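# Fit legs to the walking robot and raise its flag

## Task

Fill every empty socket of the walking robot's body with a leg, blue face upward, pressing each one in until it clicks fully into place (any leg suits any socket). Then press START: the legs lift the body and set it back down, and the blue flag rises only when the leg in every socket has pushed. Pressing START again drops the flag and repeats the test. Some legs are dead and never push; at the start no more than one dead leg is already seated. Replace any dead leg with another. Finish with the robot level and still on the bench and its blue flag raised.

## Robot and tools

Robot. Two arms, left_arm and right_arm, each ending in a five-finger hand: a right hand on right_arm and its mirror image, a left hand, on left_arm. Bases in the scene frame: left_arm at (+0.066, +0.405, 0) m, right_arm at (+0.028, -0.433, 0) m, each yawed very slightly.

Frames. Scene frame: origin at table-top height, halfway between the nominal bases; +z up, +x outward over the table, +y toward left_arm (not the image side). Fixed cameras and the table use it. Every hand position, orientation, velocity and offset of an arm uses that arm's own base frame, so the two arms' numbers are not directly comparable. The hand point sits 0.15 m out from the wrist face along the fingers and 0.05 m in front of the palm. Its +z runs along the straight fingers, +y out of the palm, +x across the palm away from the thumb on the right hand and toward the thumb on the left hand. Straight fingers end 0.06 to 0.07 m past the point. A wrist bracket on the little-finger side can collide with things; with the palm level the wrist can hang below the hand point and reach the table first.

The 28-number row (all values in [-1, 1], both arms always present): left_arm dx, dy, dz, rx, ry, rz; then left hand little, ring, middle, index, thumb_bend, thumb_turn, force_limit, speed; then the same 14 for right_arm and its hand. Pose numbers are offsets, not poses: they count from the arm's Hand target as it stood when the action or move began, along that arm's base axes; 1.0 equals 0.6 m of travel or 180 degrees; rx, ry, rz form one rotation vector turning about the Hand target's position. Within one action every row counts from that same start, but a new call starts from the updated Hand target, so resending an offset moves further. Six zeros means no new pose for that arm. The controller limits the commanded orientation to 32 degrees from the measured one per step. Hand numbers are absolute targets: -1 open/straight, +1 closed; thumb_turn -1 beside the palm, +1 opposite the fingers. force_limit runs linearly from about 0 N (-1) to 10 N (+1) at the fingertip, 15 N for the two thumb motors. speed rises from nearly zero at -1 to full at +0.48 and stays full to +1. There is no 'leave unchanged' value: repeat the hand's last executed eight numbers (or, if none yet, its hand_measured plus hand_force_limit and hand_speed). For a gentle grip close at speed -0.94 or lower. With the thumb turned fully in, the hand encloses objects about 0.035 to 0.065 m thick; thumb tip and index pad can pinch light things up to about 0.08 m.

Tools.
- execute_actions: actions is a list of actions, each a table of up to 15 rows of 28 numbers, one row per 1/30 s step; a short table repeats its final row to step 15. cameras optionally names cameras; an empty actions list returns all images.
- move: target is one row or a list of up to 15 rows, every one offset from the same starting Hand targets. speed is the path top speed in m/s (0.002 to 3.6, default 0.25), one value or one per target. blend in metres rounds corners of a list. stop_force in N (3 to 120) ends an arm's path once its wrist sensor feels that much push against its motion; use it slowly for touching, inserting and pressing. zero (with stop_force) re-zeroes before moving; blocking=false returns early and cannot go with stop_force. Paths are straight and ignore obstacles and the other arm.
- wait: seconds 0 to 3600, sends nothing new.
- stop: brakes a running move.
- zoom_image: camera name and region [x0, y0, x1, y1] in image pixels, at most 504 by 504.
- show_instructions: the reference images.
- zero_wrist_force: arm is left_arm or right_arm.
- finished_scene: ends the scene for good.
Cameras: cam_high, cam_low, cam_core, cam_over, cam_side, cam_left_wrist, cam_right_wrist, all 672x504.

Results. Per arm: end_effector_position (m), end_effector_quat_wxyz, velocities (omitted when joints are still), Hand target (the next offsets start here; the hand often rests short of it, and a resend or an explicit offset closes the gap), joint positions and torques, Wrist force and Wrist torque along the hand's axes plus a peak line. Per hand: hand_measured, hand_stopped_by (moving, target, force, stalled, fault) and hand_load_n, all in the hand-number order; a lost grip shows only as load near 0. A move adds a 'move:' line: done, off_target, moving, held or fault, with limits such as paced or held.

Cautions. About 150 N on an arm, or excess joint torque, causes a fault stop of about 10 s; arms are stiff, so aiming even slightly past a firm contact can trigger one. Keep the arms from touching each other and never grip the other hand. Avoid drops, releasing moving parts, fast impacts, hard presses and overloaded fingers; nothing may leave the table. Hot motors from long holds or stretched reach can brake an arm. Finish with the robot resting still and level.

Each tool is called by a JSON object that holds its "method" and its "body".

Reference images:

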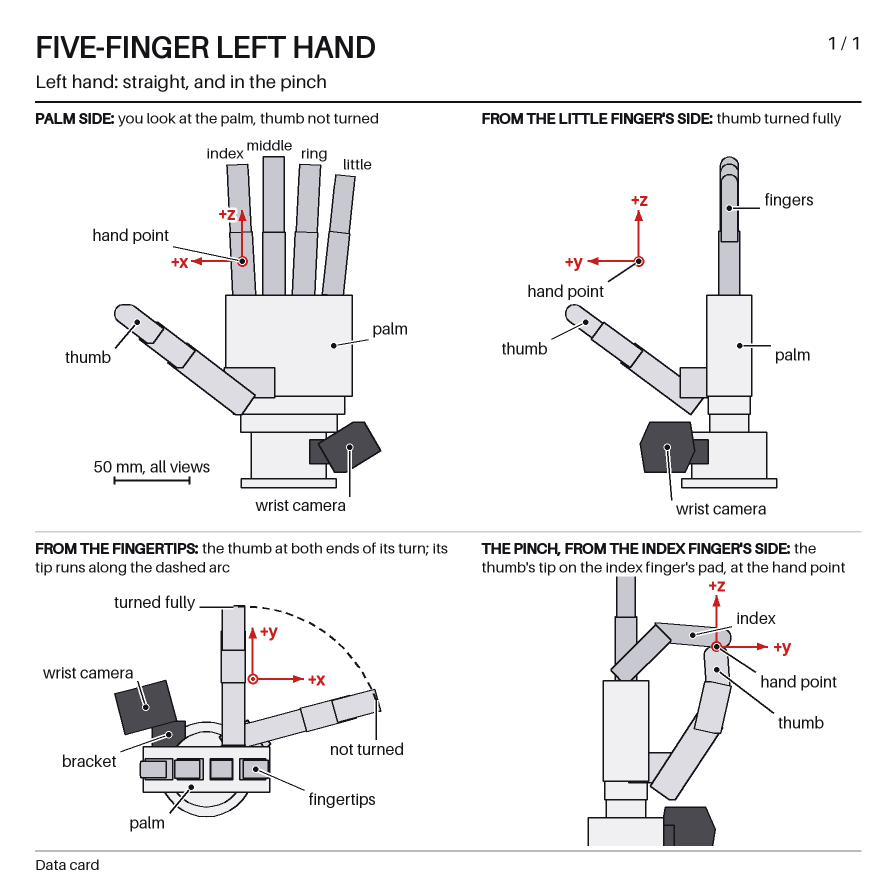

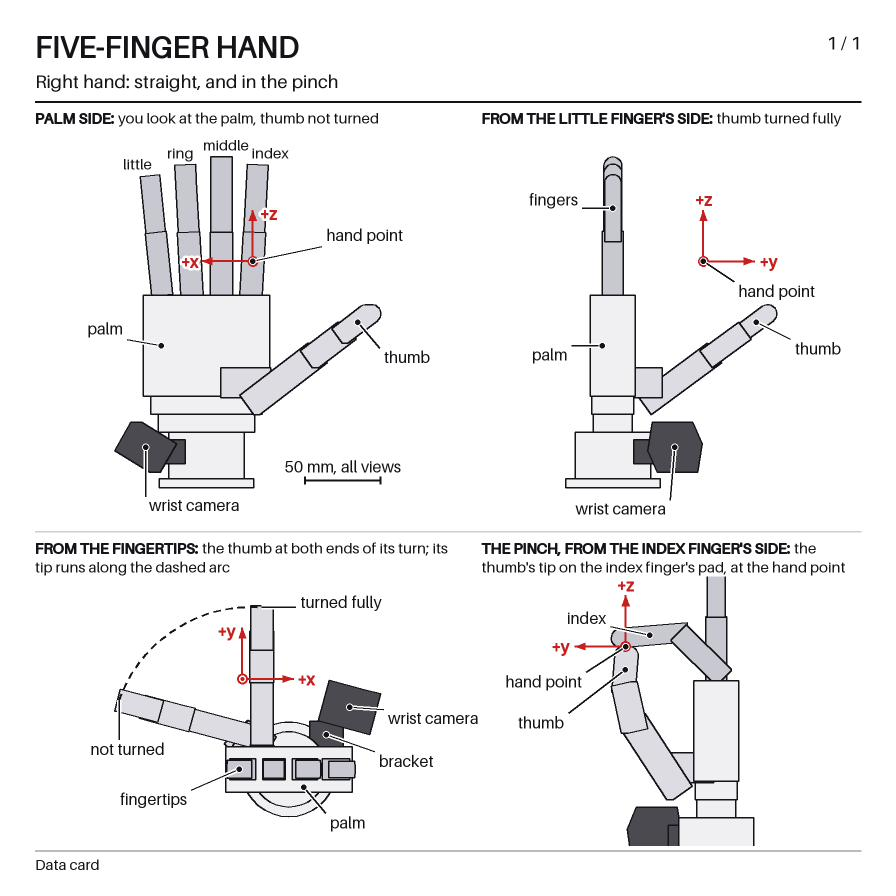

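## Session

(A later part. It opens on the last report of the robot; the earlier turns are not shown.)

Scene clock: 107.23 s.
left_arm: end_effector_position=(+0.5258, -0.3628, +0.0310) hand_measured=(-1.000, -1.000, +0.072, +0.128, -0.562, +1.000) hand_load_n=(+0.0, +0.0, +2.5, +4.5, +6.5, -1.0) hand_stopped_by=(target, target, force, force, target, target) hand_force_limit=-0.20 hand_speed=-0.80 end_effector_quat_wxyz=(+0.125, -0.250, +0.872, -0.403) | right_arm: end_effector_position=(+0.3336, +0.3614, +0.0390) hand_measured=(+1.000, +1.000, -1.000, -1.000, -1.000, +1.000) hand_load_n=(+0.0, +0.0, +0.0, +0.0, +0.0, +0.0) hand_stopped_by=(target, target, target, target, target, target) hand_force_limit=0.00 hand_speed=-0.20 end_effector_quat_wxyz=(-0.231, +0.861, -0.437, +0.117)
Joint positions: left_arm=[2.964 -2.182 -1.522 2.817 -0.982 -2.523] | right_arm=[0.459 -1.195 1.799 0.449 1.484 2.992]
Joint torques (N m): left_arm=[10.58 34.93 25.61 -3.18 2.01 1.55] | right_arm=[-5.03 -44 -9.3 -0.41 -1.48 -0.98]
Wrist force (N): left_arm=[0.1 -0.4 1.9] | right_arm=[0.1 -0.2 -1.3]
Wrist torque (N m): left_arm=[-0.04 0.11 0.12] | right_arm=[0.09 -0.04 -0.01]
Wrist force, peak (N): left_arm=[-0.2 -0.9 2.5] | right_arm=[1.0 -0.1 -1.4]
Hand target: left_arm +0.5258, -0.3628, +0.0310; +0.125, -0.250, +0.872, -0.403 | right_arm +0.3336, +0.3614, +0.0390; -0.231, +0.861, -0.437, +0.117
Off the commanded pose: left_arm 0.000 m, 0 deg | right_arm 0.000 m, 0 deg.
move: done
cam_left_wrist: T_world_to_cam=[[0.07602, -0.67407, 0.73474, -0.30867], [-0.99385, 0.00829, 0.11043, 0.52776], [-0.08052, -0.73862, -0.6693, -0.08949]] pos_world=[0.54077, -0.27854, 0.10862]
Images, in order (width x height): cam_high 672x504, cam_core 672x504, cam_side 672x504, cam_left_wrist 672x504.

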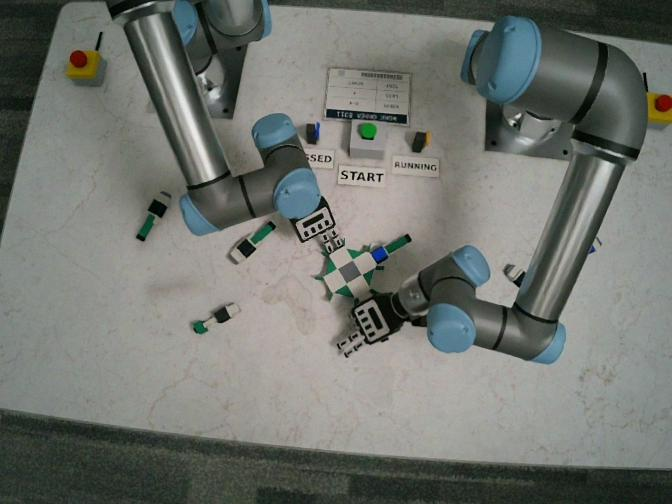

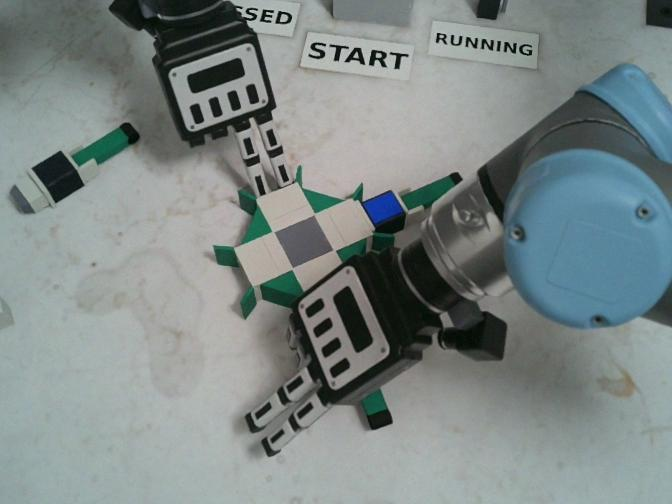

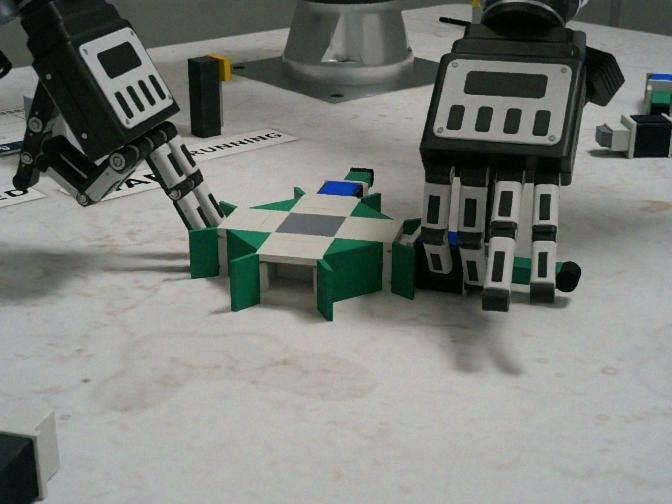

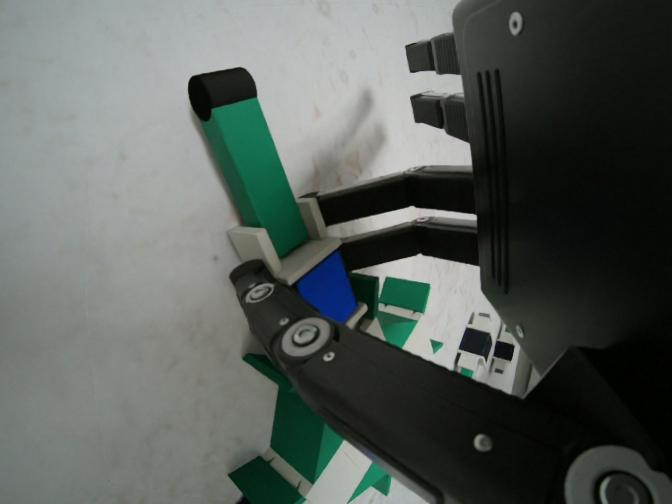

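{"method": "move", "body": {"target": [-0.0138,-0.0093,-0.0,0,0,0,-1,-1,0.35,0.35,-0.56,1,-0.2,-0.8,0,0,0,0,0,0,1,1,-1,-1,-1,1,0,-0.2], "speed": 0.02, "stop_force": 15, "cameras": ["cam_core","cam_side","cam_high","cam_left_wrist"]}}

{"method": "zoom_image", "body": {"camera": "cam_core", "region": [180, 90, 480, 390]}}

{"method": "zoom_image", "body": {"camera": "cam_side", "region": [300, 160, 592, 400]}}

Scene clock: 109.13 s.
left_arm: end_effector_position=(+0.5175, -0.3684, +0.0310) hand_measured=(-1.000, -1.000, +0.074, +0.128, -0.562, +1.000) hand_load_n=(+0.0, -0.5, +0.0, +8.5, +7.5, +3.0) hand_stopped_by=(target, target, force, force, target, target) hand_force_limit=-0.20 hand_speed=-0.80 end_effector_quat_wxyz=(+0.125, -0.250, +0.872, -0.403) | right_arm: end_effector_position=(+0.3336, +0.3614, +0.0390) hand_measured=(+1.000, +1.000, -1.000, -1.000, -1.000, +1.000) hand_load_n=(+0.0, +0.0, -3.0, +0.0, -0.5, +0.0) hand_stopped_by=(target, target, target, target, target, target) hand_force_limit=0.00 hand_speed=-0.20 end_effector_quat_wxyz=(-0.231, +0.861, -0.437, +0.117)
Joint positions: left_arm=[2.95 -2.17 -1.541 2.831 -0.991 -2.536] | right_arm=[0.459 -1.195 1.799 0.449 1.484 2.992]
Joint torques (N m): left_arm=[8.78 31.95 23.11 -3.72 1.96 1.62] | right_arm=[-5.21 -42.03 -15.56 -0.2 2.42 -1.05]
Wrist force (N): left_arm=[-2.0 -5.3 0.6] | right_arm=[-2.4 3.4 -3.0]
Wrist torque (N m): left_arm=[-0.29 -0.12 0.07] | right_arm=[0.27 -0.08 -0.05]
Wrist force, peak (N): left_arm=[-5.8 -5.0 1.3] | right_arm=[-2.8 3.7 -3.1]
Hand target: left_arm +0.5175, -0.3684, +0.0310; +0.125, -0.250, +0.872, -0.403 | right_arm +0.3336, +0.3614, +0.0390; -0.231, +0.861, -0.437, +0.117
Off the commanded pose: left_arm 0.000 m, 0 deg | right_arm 0.000 m, 0 deg.
move: done
cam_left_wrist: T_world_to_cam=[[0.07602, -0.67408, 0.73474, -0.31181], [-0.99384, 0.00836, 0.11049, 0.51957], [-0.08062, -0.73861, -0.66929, -0.09424]] pos_world=[0.53247, -0.28414, 0.10862]
Images, in order (width x height): cam_high 672x504, cam_core 672x504, cam_side 672x504, cam_left_wrist 672x504.

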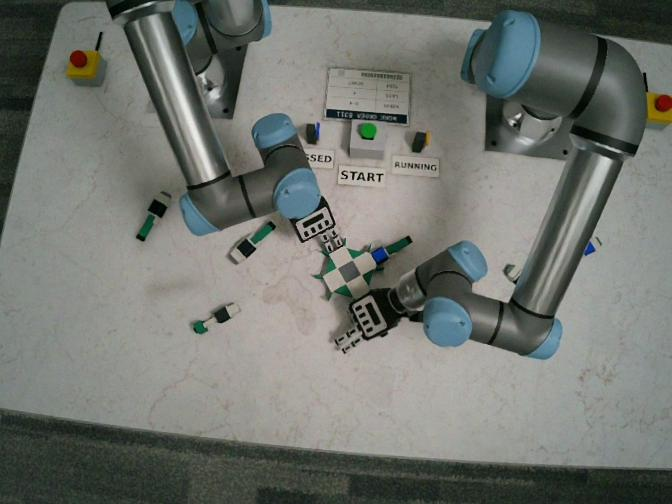

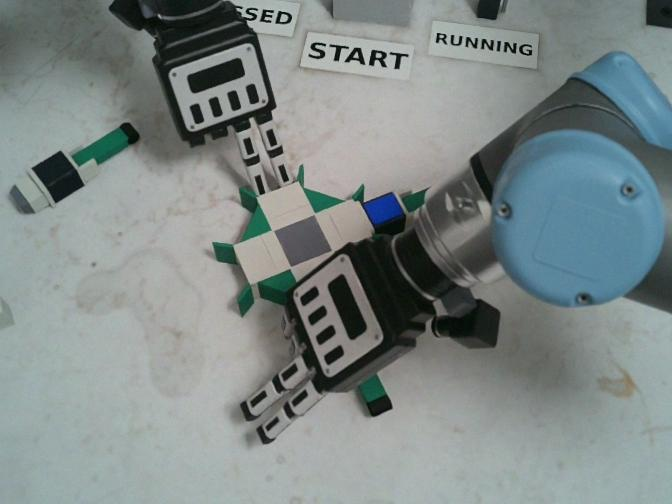

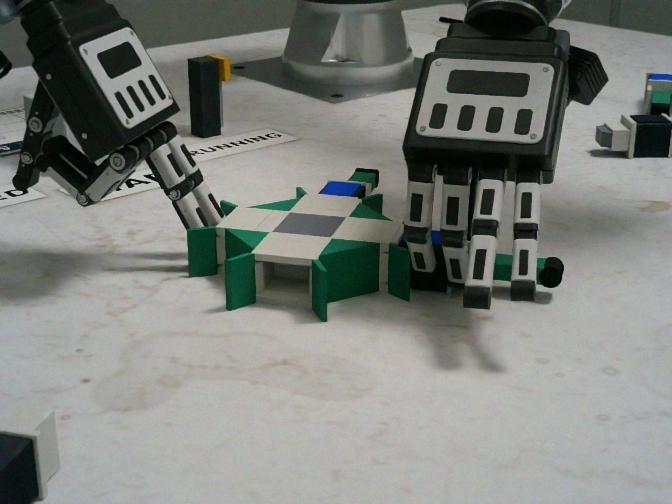

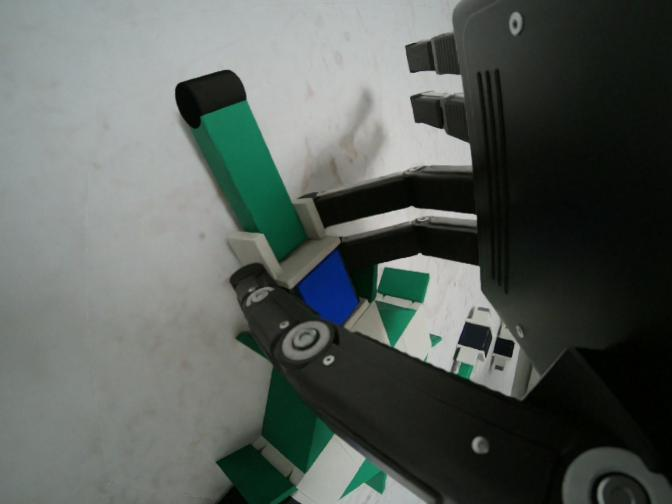

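Scaled by 1.680.

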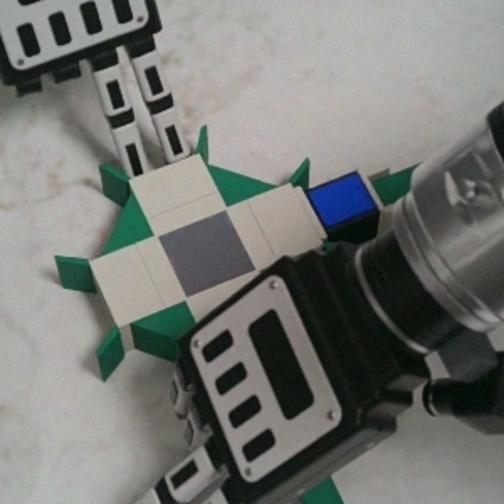

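Scaled by 1.726.

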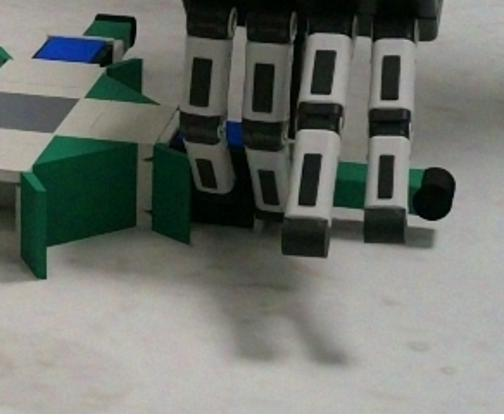

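{"method": "zoom_image", "body": {"camera": "cam_left_wrist", "region": [200, 220, 440, 460]}}

Scaled by 2.100 from the camera's image (finer frame: 960x720).

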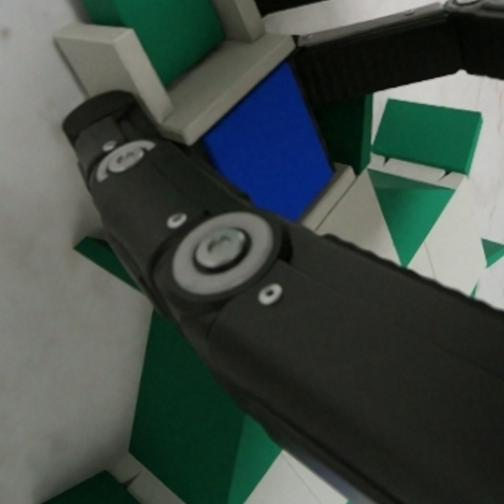

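{"method": "move", "body": {"target": [-0.0055,-0.0037,-0.0,0,0,0,-1,-1,0.35,0.35,-0.56,1,-0.2,-0.8,0,0,0,0,0,0,1,1,-1,-1,-1,1,0,-0.2], "speed": 0.01, "stop_force": 15, "cameras": ["cam_core","cam_side","cam_left_wrist"]}}

{"method": "zoom_image", "body": {"camera": "cam_left_wrist", "region": [200, 220, 440, 460]}}

Scene clock: 110.97 s.
left_arm: end_effector_position=(+0.5141, -0.3707, +0.0310) hand_measured=(-1.000, -1.000, +0.074, +0.128, -0.562, +1.000) hand_load_n=(+0.0, +0.0, +0.0, +9.0, +8.0, +2.5) hand_stopped_by=(target, target, force, force, target, target) hand_force_limit=-0.20 hand_speed=-0.80 end_effector_quat_wxyz=(+0.125, -0.250, +0.872, -0.403) | right_arm: end_effector_position=(+0.3335, +0.3614, +0.0390) hand_measured=(+1.000, +1.000, -1.000, -1.000, -1.000, +1.000) hand_load_n=(+0.0, +0.0, -5.5, -2.5, +0.0, +0.0) hand_stopped_by=(target, target, target, target, target, target) hand_force_limit=0.00 hand_speed=-0.20 end_effector_quat_wxyz=(-0.231, +0.861, -0.437, +0.117)
Joint positions: left_arm=[2.944 -2.165 -1.548 2.837 -0.995 -2.542] | right_arm=[0.459 -1.195 1.799 0.449 1.484 2.992]
Joint torques (N m): left_arm=[-9.09 32.2 16.21 -6.4 4.59 0.87] | right_arm=[-5.02 -40.34 -24.24 -3.29 2.52 -1.06]
Wrist force (N): left_arm=[-15.8 -7.3 2.1] | right_arm=[-5.0 9.8 -12.6]
Wrist torque (N m): left_arm=[-0.42 0.02 -0.04] | right_arm=[0.84 0.11 -0.12]
Wrist force, peak (N): left_arm=[-16.0 -7.2 2.0] | right_arm=[-5.3 9.9 -12.6]
Hand target: left_arm +0.5142, -0.3706, +0.0310; +0.125, -0.250, +0.872, -0.403 | right_arm +0.3336, +0.3614, +0.0390; -0.231, +0.861, -0.437, +0.117
Off the commanded pose: left_arm 0.000 m, 0 deg | right_arm 0.000 m, 0 deg.
move: done
cam_left_wrist: T_world_to_cam=[[0.07602, -0.67407, 0.73474, -0.31305], [-0.99385, 0.00829, 0.11043, 0.51629], [-0.08052, -0.73862, -0.6693, -0.09619]] pos_world=[0.52917, -0.28634, 0.10862]

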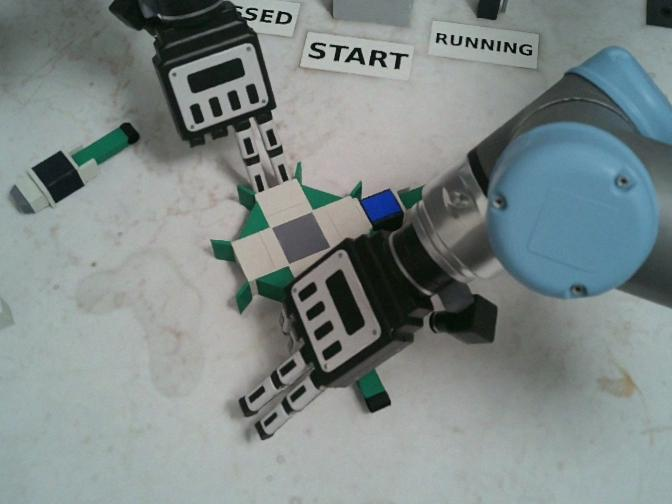

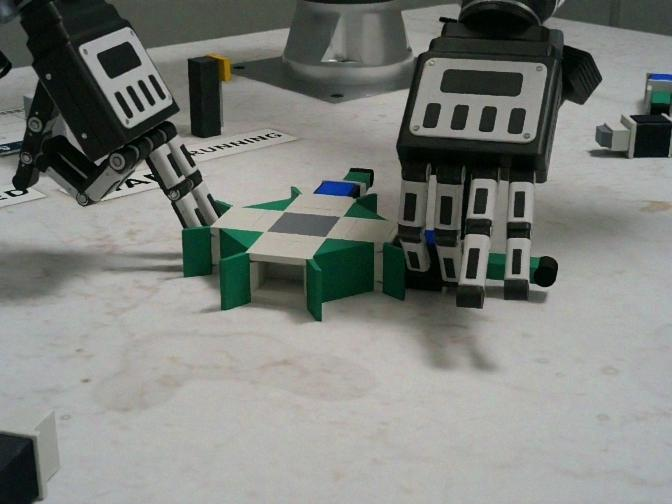

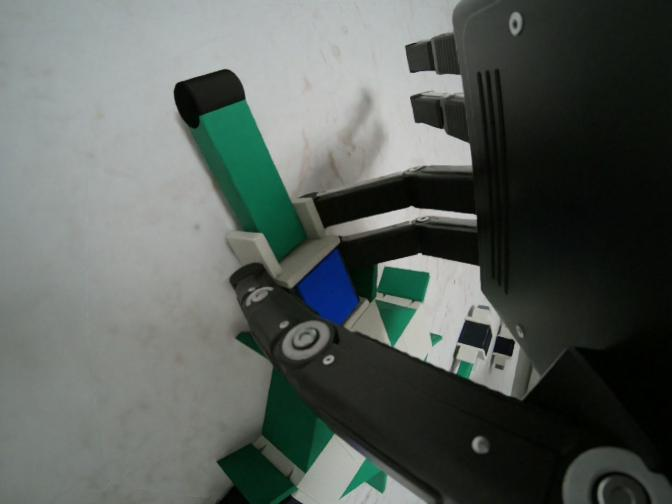

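Scaled by 2.100 from the camera's image (finer frame: 960x720).

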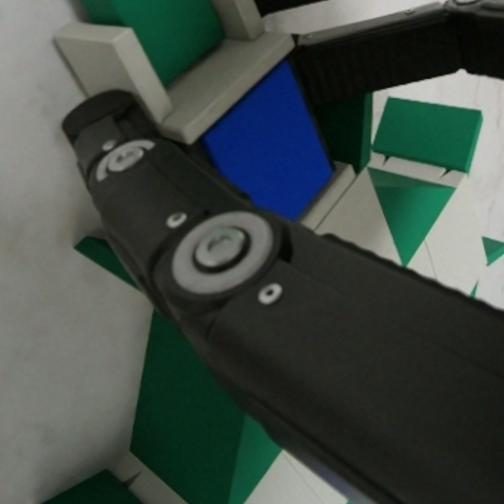

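{"method": "move", "body": {"target": [[0.0055,0.0037,0,0,0,0,-1,-1,0.35,0.35,-0.56,1,-0.2,-0.8,0,0,0,0,0,0,1,1,-1,-1,-1,1,0,-0.2],[0.0055,0.0037,0,0,0,0,-1,-1,-0.35,-0.35,-0.75,1,-0.2,-0.3,0,0,0,0,0,0,1,1,-1,-1,-1,1,0,-0.2],[0.05,-0.005,0.1,0,0,0,-1,-1,-0.35,-0.35,-0.75,1,-0.2,-0.3,0,0,0,0,0,0,1,1,-1,-1,-1,1,0,-0.2],[0.2,0.0,0.12,0,0,0,-1,-1,-0.35,-0.35,-0.75,1,-0.2,-0.3,0,0,0,0,0,0,1,1,-1,-1,-1,1,0,-0.2]], "speed": [0.02,0.1,0.1,0.2], "cameras": ["cam_core","cam_side","cam_high","cam_left_wrist"]}}

{"method": "zoom_image", "body": {"camera": "cam_core", "region": [200, 140, 480, 420]}}

{"method": "zoom_image", "body": {"camera": "cam_side", "region": [170, 140, 590, 340]}}

Scene clock: 114.27 s.
left_arm: end_effector_position=(+0.6342, -0.3706, +0.1030) hand_measured=(-1.000, -1.000, -0.350, -0.350, -0.750, +1.000) hand_load_n=(+0.0, +0.0, +0.0, +0.0, +0.0, +0.0) hand_stopped_by=(target, target, target, target, target, target) hand_force_limit=-0.20 hand_speed=-0.30 end_effector_quat_wxyz=(+0.125, -0.250, +0.872, -0.403) | right_arm: end_effector_position=(+0.3336, +0.3614, +0.0390) hand_measured=(+1.000, +1.000, -1.000, -1.000, -1.000, +1.000) hand_load_n=(+0.0, +0.0, -1.0, +0.0, +0.0, +0.0) hand_stopped_by=(target, target, target, target, target, target) hand_force_limit=0.00 hand_speed=-0.20 end_effector_quat_wxyz=(-0.231, +0.861, -0.437, +0.117)
Joint positions: left_arm=[2.983 -2.355 -1.018 2.478 -0.97 -2.505] | right_arm=[0.459 -1.195 1.799 0.449 1.484 2.992]
Joint torques (N m): left_arm=[-11.96 44.71 28.21 -0.35 -1.07 -1.43] | right_arm=[-5.41 -37.05 -11.83 2.22 -1.52 -0.95]
Wrist force (N): left_arm=[1.4 -0.9 1.3] | right_arm=[0.4 0.2 -1.4]
Wrist torque (N m): left_arm=[-0.01 -0.14 0.12] | right_arm=[-0.01 -0.09 0.03]
Wrist force, peak (N): left_arm=[-16.0 -7.3 1.6] | right_arm=[-5.3 10.0 -12.6]
Hand target: left_arm +0.6342, -0.3706, +0.1030; +0.125, -0.250, +0.872, -0.403 | right_arm +0.3336, +0.3614, +0.0390; -0.231, +0.861, -0.437, +0.117
Off the commanded pose: left_arm 0.000 m, 0 deg | right_arm 0.000 m, 0 deg.
move: done
cam_left_wrist: T_world_to_cam=[[0.07602, -0.67407, 0.73474, -0.37507], [-0.99385, 0.00829, 0.11043, 0.6276], [-0.08052, -0.73862, -0.6693, -0.03833]] pos_world=[0.64917, -0.28634, 0.18062]
Images, in order (width x height): cam_high 672x504, cam_core 672x504, cam_side 672x504, cam_left_wrist 672x504.

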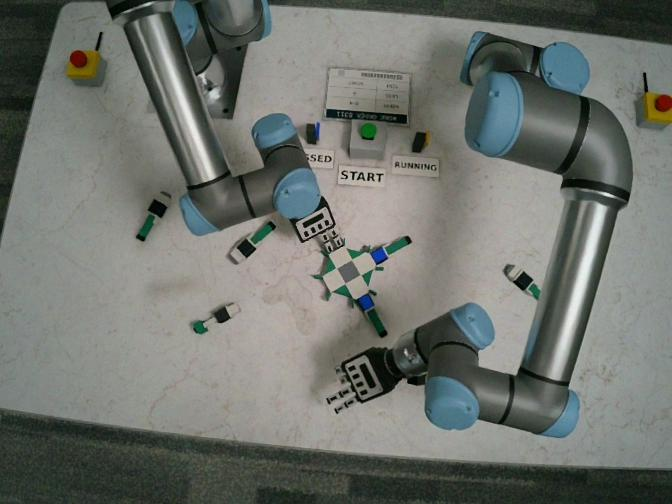

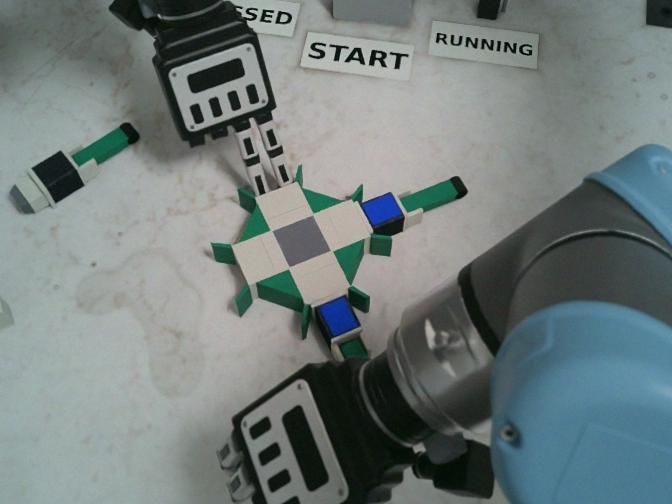

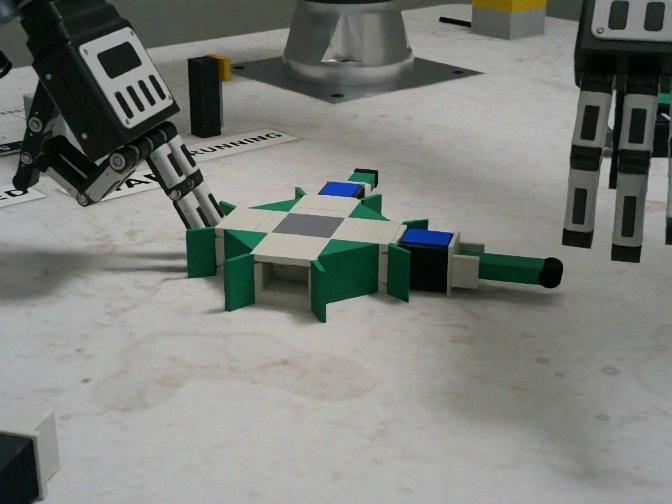

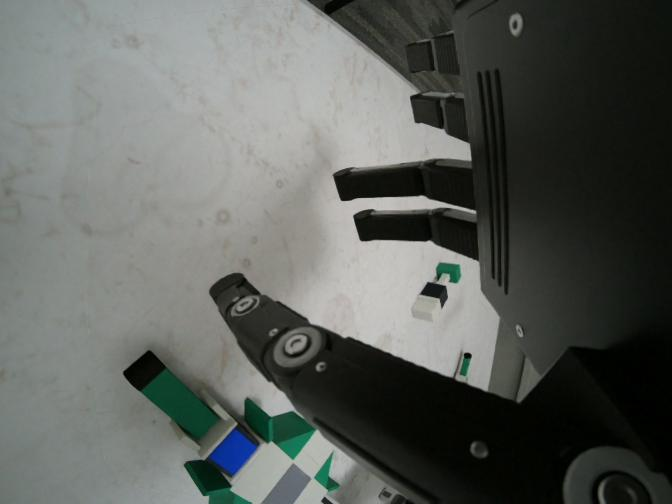

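Scaled by 1.800.

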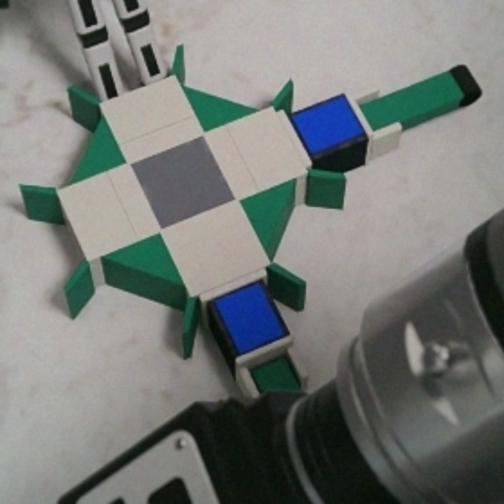

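Scaled by 1.200.

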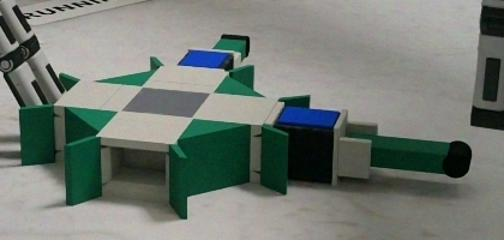

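{"method": "move", "body": {"target": [-0.4683,0.8065,0.05,0,0,0.5033,1,1,-0.45,-0.45,-0.7,1,0,-0.2,-0.041,-0.0284,0.18,0,0,0,1,1,-1,-1,-1,1,0,-0.2], "speed": 0.35, "cameras": ["cam_left_wrist","cam_side","cam_high","cam_over"]}}

Scene clock: 120.80 s.
left_arm: end_effector_position=(+0.3532, +0.1132, +0.1330) hand_measured=(+1.000, +1.000, -0.450, -0.450, -0.700, +1.000) hand_load_n=(+0.0, +0.0, +0.5, +0.0, +0.0, +0.0) hand_stopped_by=(target, target, target, target, target, target) hand_force_limit=0.00 hand_speed=-0.20 end_effector_quat_wxyz=(-0.374, +0.795, -0.435, +0.194) | right_arm: end_effector_position=(+0.3090, +0.3444, +0.1471) hand_measured=(+1.000, +1.000, -1.000, -1.000, -1.000, +1.000) hand_load_n=(+0.0, +0.0, +0.5, +0.0, +0.0, +0.0) hand_stopped_by=(target, target, target, target, target, target) hand_force_limit=0.00 hand_speed=-0.20 end_effector_quat_wxyz=(-0.231, +0.861, -0.437, +0.117)
Joint positions: left_arm=[4.05 -1.276 -2.269 2.819 -1.33 -2.912] | right_arm=[0.447 -1.381 1.737 0.697 1.478 2.981]
Joint torques (N m): left_arm=[8.56 1.48 27.05 1.88 -1.58 -1.36] | right_arm=[-2.7 -11.71 -10.88 -0.18 -1.48 -0.69]
Wrist force (N): left_arm=[1.5 -1.1 1.2] | right_arm=[0.3 -0.5 -1.2]
Wrist torque (N m): left_arm=[-0.03 -0.16 0.23] | right_arm=[0.07 -0.13 0.20]
Wrist force, peak (N): left_arm=[1.2 -2.6 2.6] | right_arm=[0.6 0.2 -2.0]
Hand target: left_arm +0.3532, +0.1133, +0.1330; -0.374, +0.796, -0.435, +0.194 | right_arm +0.3090, +0.3444, +0.1470; -0.231, +0.861, -0.437, +0.117
Off the commanded pose: left_arm 0.000 m, 0 deg | right_arm 0.000 m, 0 deg.
move: done
cam_left_wrist: T_world_to_cam=[[0.67329, 0.08293, 0.73471, -0.3463], [0.00184, -0.99387, 0.1105, 0.10273], [0.73938, -0.07305, -0.66932, -0.04849]] pos_world=[0.26882, 0.12728, 0.21062]
Images, in order (width x height): cam_high 672x504, cam_over 672x504, cam_side 672x504, cam_left_wrist 672x504.

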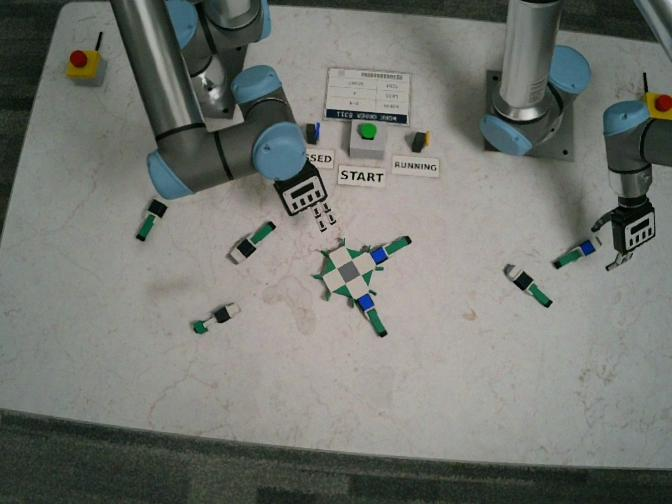

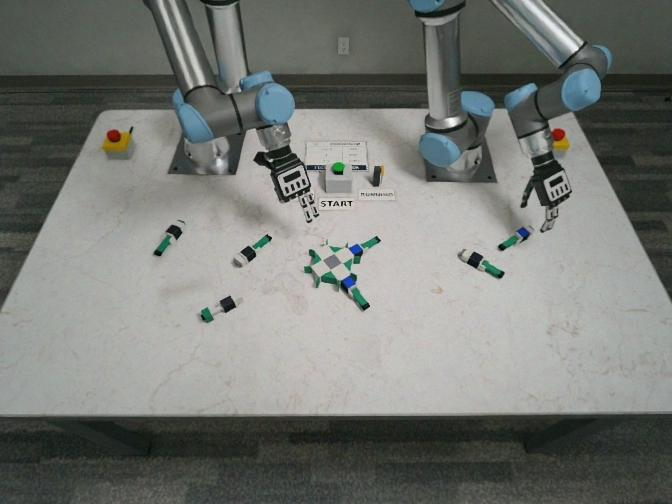

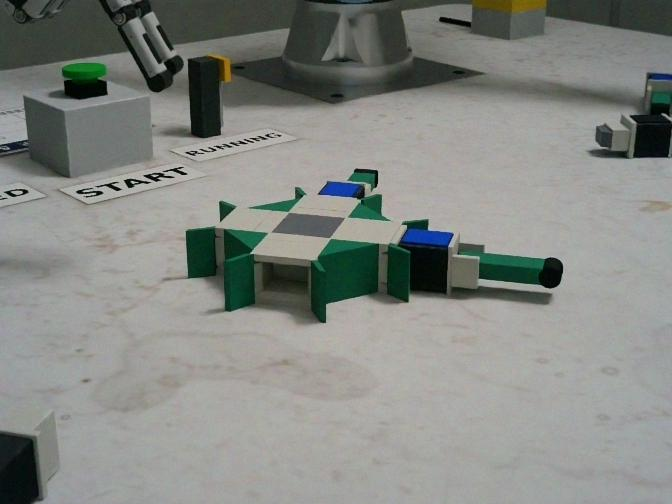

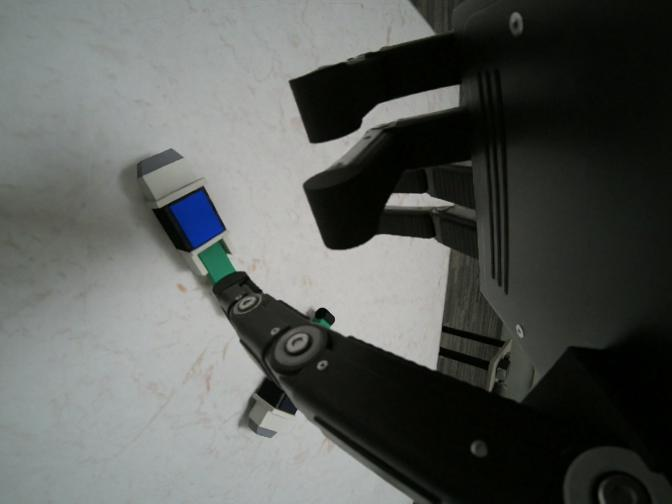

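{"method": "move", "body": {"target": [0.0083,-0.0012,-0.1183,0,0,0,1,1,-0.45,-0.45,-0.7,1,0,-0.2,0,0,0,0,0,0,1,1,-1,-1,-1,1,0,-0.2], "speed": 0.2, "cameras": ["cam_left_wrist"]}}

Scene clock: 122.20 s.
left_arm: end_effector_position=(+0.3582, +0.1125, +0.0621) hand_measured=(+1.000, +1.000, -0.450, -0.450, -0.700, +1.000) hand_load_n=(+0.0, +0.0, +0.0, +0.0, +0.0, +0.0) hand_stopped_by=(target, target, target, target, target, target) hand_force_limit=0.00 hand_speed=-0.20 end_effector_quat_wxyz=(-0.374, +0.796, -0.435, +0.194) | right_arm: end_effector_position=(+0.3090, +0.3444, +0.1470) hand_measured=(+1.000, +1.000, -1.000, -1.000, -1.000, +1.000) hand_load_n=(+0.0, +0.0, +0.0, +0.0, +0.0, -0.5) hand_stopped_by=(target, target, target, target, target, target) hand_force_limit=0.00 hand_speed=-0.20 end_effector_quat_wxyz=(-0.231, +0.861, -0.437, +0.117)
Joint positions: left_arm=[4.025 -1.407 -2.384 3.069 -1.349 -2.929] | right_arm=[0.447 -1.381 1.738 0.697 1.478 2.981]
Joint torques (N m): left_arm=[9.96 4.87 13.84 1.13 1.37 1.33] | right_arm=[4.1 -11.68 -12.22 -0.12 0.55 0.84]
Wrist force (N): left_arm=[1.1 -1.0 1.2] | right_arm=[0.5 -0.8 -1.3]
Wrist torque (N m): left_arm=[-0.01 -0.10 0.21] | right_arm=[0.04 -0.16 0.21]
Wrist force, peak (N): left_arm=[1.4 -2.4 0.4] | right_arm=[0.6 -1.0 -1.5]
Hand target: left_arm +0.3582, +0.1125, +0.0620; -0.374, +0.796, -0.435, +0.194 | right_arm +0.3090, +0.3444, +0.1470; -0.231, +0.861, -0.437, +0.117
Off the commanded pose: left_arm 0.000 m, 0 deg | right_arm 0.000 m, 0 deg.
move: done
cam_left_wrist: T_world_to_cam=[[0.67334, 0.083, 0.73466, -0.29746], [0.00189, -0.99387, 0.11055, 0.10984], [0.73933, -0.07304, -0.66937, -0.0996]] pos_world=[0.27372, 0.12658, 0.13972]

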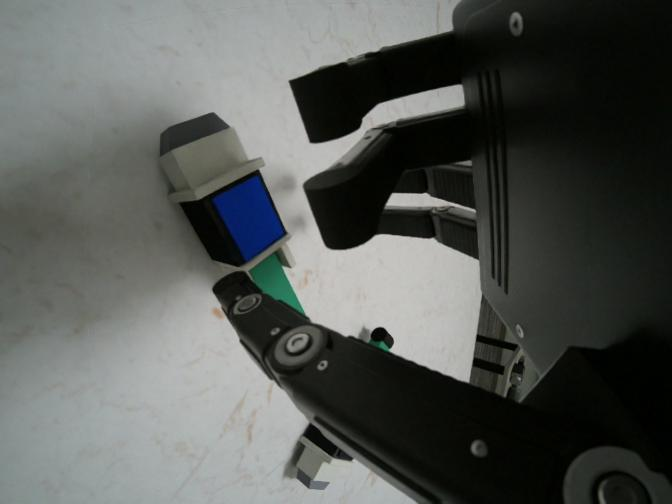

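{"method": "move", "body": {"target": [[0.002,0.0013,-0.0533,0,0,0,1,1,-0.45,-0.45,-0.7,1,0,-0.2,0,0,0,0,0,0,1,1,-1,-1,-1,1,0,-0.2],[0.002,0.0013,-0.0533,0,0,0,1,1,0.35,0.35,-0.56,1,-0.2,-0.8,0,0,0,0,0,0,1,1,-1,-1,-1,1,0,-0.2]], "speed": 0.08, "cameras": ["cam_left_wrist"]}}

Scene clock: 124.77 s.
left_arm: end_effector_position=(+0.3594, +0.1133, +0.0300) hand_measured=(+1.000, +1.000, +0.084, +0.138, -0.562, +1.000) hand_load_n=(+0.0, +0.5, +4.0, +6.5, +8.5, -2.0) hand_stopped_by=(target, target, force, force, target, target) hand_force_limit=-0.20 hand_speed=-0.80 end_effector_quat_wxyz=(-0.374, +0.795, -0.435, +0.194) | right_arm: end_effector_position=(+0.3090, +0.3444, +0.1470) hand_measured=(+1.000, +1.000, -1.000, -1.000, -1.000, +1.000) hand_load_n=(+0.0, +0.0, +0.0, +0.0, +0.0, +0.0) hand_stopped_by=(target, target, target, target, target, target) hand_force_limit=0.00 hand_speed=-0.20 end_effector_quat_wxyz=(-0.231, +0.861, -0.437, +0.117)
Joint positions: left_arm=[4.023 -1.484 -2.428 3.191 -1.35 -2.93] | right_arm=[0.447 -1.381 1.738 0.697 1.478 2.981]
Joint torques (N m): left_arm=[6.48 5.26 21.78 1.42 0.77 1.27] | right_arm=[4.54 -11.88 -11.57 -0.06 1.45 1.07]
Wrist force (N): left_arm=[1.9 -2.1 0.4] | right_arm=[0.4 -0.6 -1.4]
Wrist torque (N m): left_arm=[-0.09 -0.18 0.30] | right_arm=[0.07 -0.13 0.20]
Wrist force, peak (N): left_arm=[1.8 -2.6 0.8] | right_arm=[0.5 -1.1 -1.4]
Hand target: left_arm +0.3594, +0.1133, +0.0300; -0.374, +0.796, -0.435, +0.194 | right_arm +0.3090, +0.3444, +0.1470; -0.231, +0.861, -0.437, +0.117
Off the commanded pose: left_arm 0.000 m, 0 deg | right_arm 0.000 m, 0 deg.
move: done
cam_left_wrist: T_world_to_cam=[[0.67323, 0.083, 0.73476, -0.27481], [0.00195, -0.99388, 0.11048, 0.11416], [0.73943, -0.07294, -0.66927, -0.1219]] pos_world=[0.27492, 0.12738, 0.10772]

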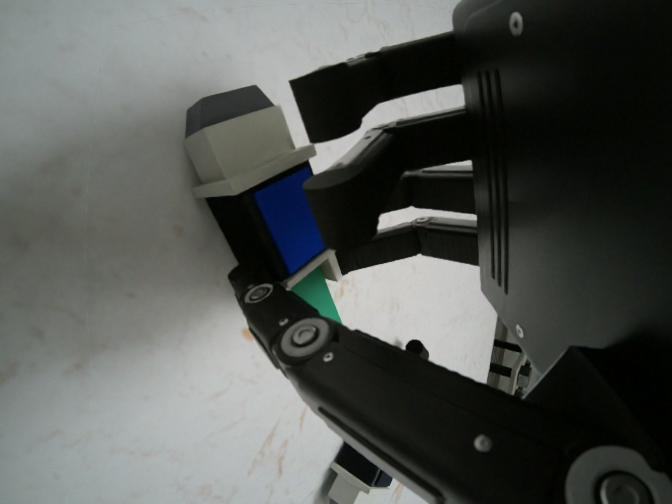

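{"method": "move", "body": {"target": [[0,-0.03,0.1,0,0,0,1,1,0.35,0.35,-0.56,1,-0.2,-0.8,0.05,0.01,0,0,0,0.06,1,1,-1,-1,-1,1,0,-0.2],[-0.02,-0.44,0.2,0,0,-0.3,1,1,0.35,0.35,-0.56,1,-0.2,-0.8,0.335,0.0695,-0.0617,0,0,0.4333,1,1,-1,-1,-1,1,0,-0.2]], "speed": [0.2,0.35], "blend": 0.02, "cameras": ["cam_left_wrist","cam_core","cam_high","cam_side"]}}

Scene clock: 129.47 s.
left_arm: end_effector_position=(+0.3474, -0.1507, +0.1500) hand_measured=(+1.000, +1.000, +0.084, +0.138, -0.562, +1.000) hand_load_n=(+0.0, +0.0, +3.5, +5.5, +9.0, -2.0) hand_stopped_by=(target, target, force, force, target, target) hand_force_limit=-0.20 hand_speed=-0.80 end_effector_quat_wxyz=(+0.245, -0.511, +0.749, -0.343) | right_arm: end_effector_position=(+0.5099, +0.3861, +0.1099) hand_measured=(+1.000, +1.000, -1.000, -1.000, -1.000, +1.000) hand_load_n=(+0.0, +0.0, +0.0, +0.0, +0.0, +0.0) hand_stopped_by=(target, target, target, target, target, target) hand_force_limit=0.00 hand_speed=-0.20 end_effector_quat_wxyz=(-0.254, +0.944, +0.202, -0.054)
Joint positions: left_arm=[3.455 -1.314 -2.214 2.708 -1.08 -2.653] | right_arm=[0.325 -0.585 0.703 1.509 1.049 1.458]
Joint torques (N m): left_arm=[0.18 14.73 10.97 1.59 0.27 -0.28] | right_arm=[-2.98 -57.22 -26.28 3.07 -2.58 -1.12]
Wrist force (N): left_arm=[1.5 -0.2 1.7] | right_arm=[0.1 -0.9 -1.3]
Wrist torque (N m): left_arm=[0.03 -0.14 0.25] | right_arm=[-0.03 -0.06 -0.04]
Wrist force, peak (N): left_arm=[2.2 -2.4 0.4] | right_arm=[-0.1 -0.7 -2.1]
Hand target: left_arm +0.3474, -0.1507, +0.1500; +0.245, -0.511, +0.749, -0.343 | right_arm +0.5100, +0.3861, +0.1100; -0.254, +0.944, +0.202, -0.054
Off the commanded pose: left_arm 0.000 m, 0 deg | right_arm 0.000 m, 0 deg.
move: done
cam_left_wrist: T_world_to_cam=[[0.46305, -0.4958, 0.73469, -0.34723], [-0.80279, -0.58592, 0.11057, 0.17964], [0.37565, -0.641, -0.66934, -0.01124]] pos_world=[0.30922, -0.07411, 0.22772]
Images, in order (width x height): cam_high 672x504, cam_core 672x504, cam_side 672x504, cam_left_wrist 672x504.

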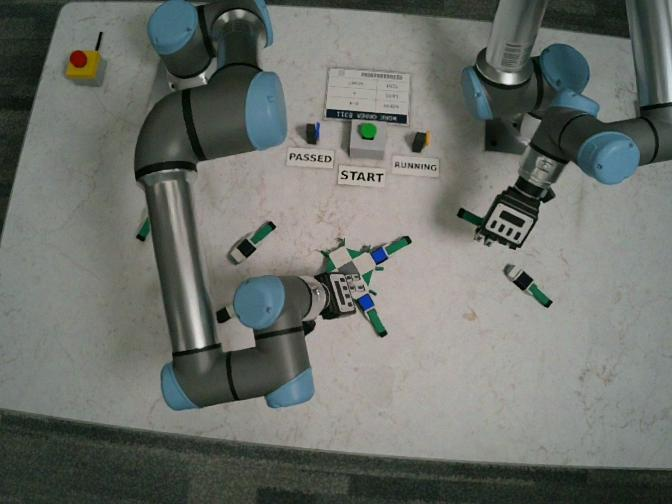

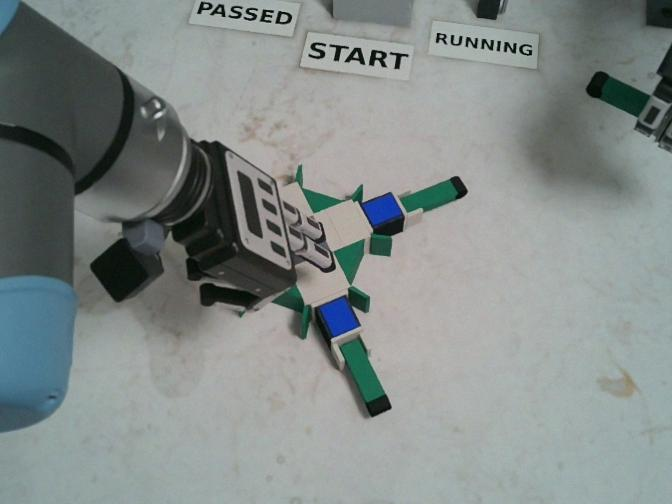

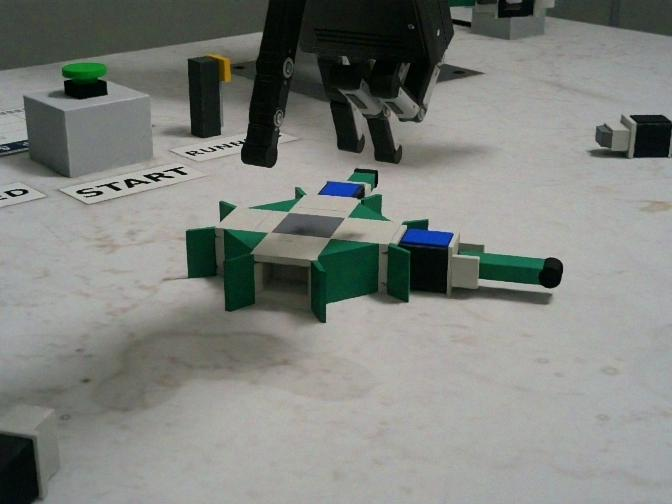

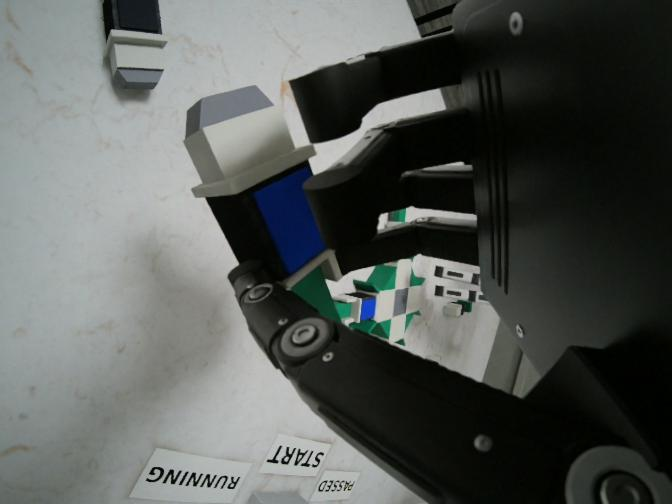

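{"method": "execute_actions", "body": {"actions": [], "cameras": ["cam_core","cam_high"]}}

Scene clock: 130.23 s.
left_arm: end_effector_position=(+0.3474, -0.1507, +0.1500) hand_measured=(+1.000, +1.000, +0.084, +0.138, -0.562, +1.000) hand_load_n=(+0.0, +0.0, +3.5, +6.0, +9.0, -2.0) hand_stopped_by=(target, target, force, force, target, target) hand_force_limit=-0.20 hand_speed=-0.80 end_effector_quat_wxyz=(+0.245, -0.511, +0.749, -0.343) | right_arm: end_effector_position=(+0.5100, +0.3861, +0.1100) hand_measured=(+1.000, +1.000, -1.000, -1.000, -1.000, +1.000) hand_load_n=(+0.0, +0.0, +0.0, +0.0, +0.0, +0.0) hand_stopped_by=(target, target, target, target, target, target) hand_force_limit=0.00 hand_speed=-0.20 end_effector_quat_wxyz=(-0.254, +0.944, +0.202, -0.054)
Joint positions: left_arm=[3.455 -1.314 -2.214 2.708 -1.08 -2.653] | right_arm=[0.325 -0.585 0.702 1.51 1.049 1.458]
Joint velocities: within noise
Joint torques (N m): left_arm=[-6.61 16.13 10.46 1.42 1.36 1.19] | right_arm=[-5.98 -58.76 -25.18 3.63 -2.66 -1.35]
Wrist force (N): left_arm=[1.1 0.0 1.7] | right_arm=[0.3 -1.0 -1.3]
Wrist torque (N m): left_arm=[0.05 -0.08 0.22] | right_arm=[-0.03 -0.08 0.01]
Wrist force, peak (N): left_arm=[1.6 -0.1 2.0] | right_arm=[0.3 -1.0 -1.4]
Hand target: left_arm +0.3474, -0.1507, +0.1500; +0.245, -0.511, +0.749, -0.343 | right_arm +0.5100, +0.3861, +0.1100; -0.254, +0.944, +0.202, -0.054
Off the commanded pose: left_arm 0.000 m, 0 deg | right_arm 0.000 m, 0 deg.
Images, in order (width x height): cam_high 672x504, cam_core 672x504.

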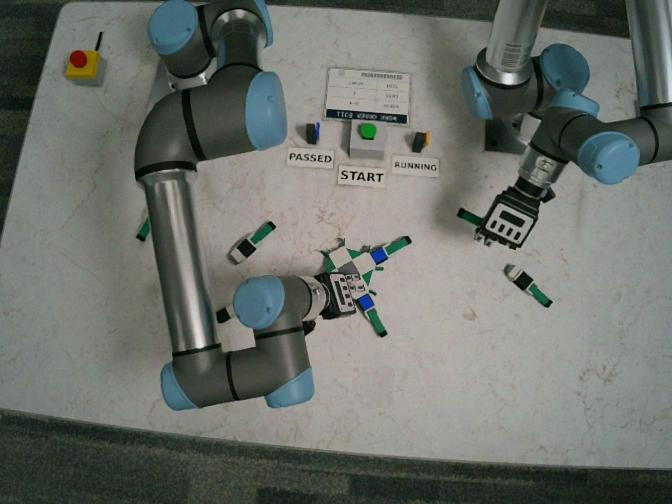

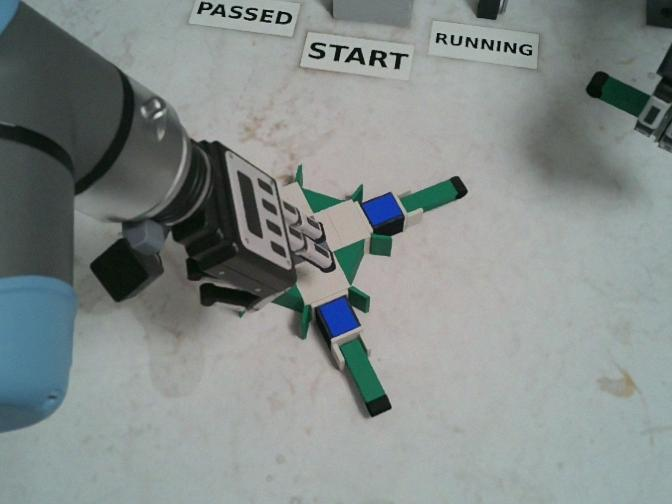

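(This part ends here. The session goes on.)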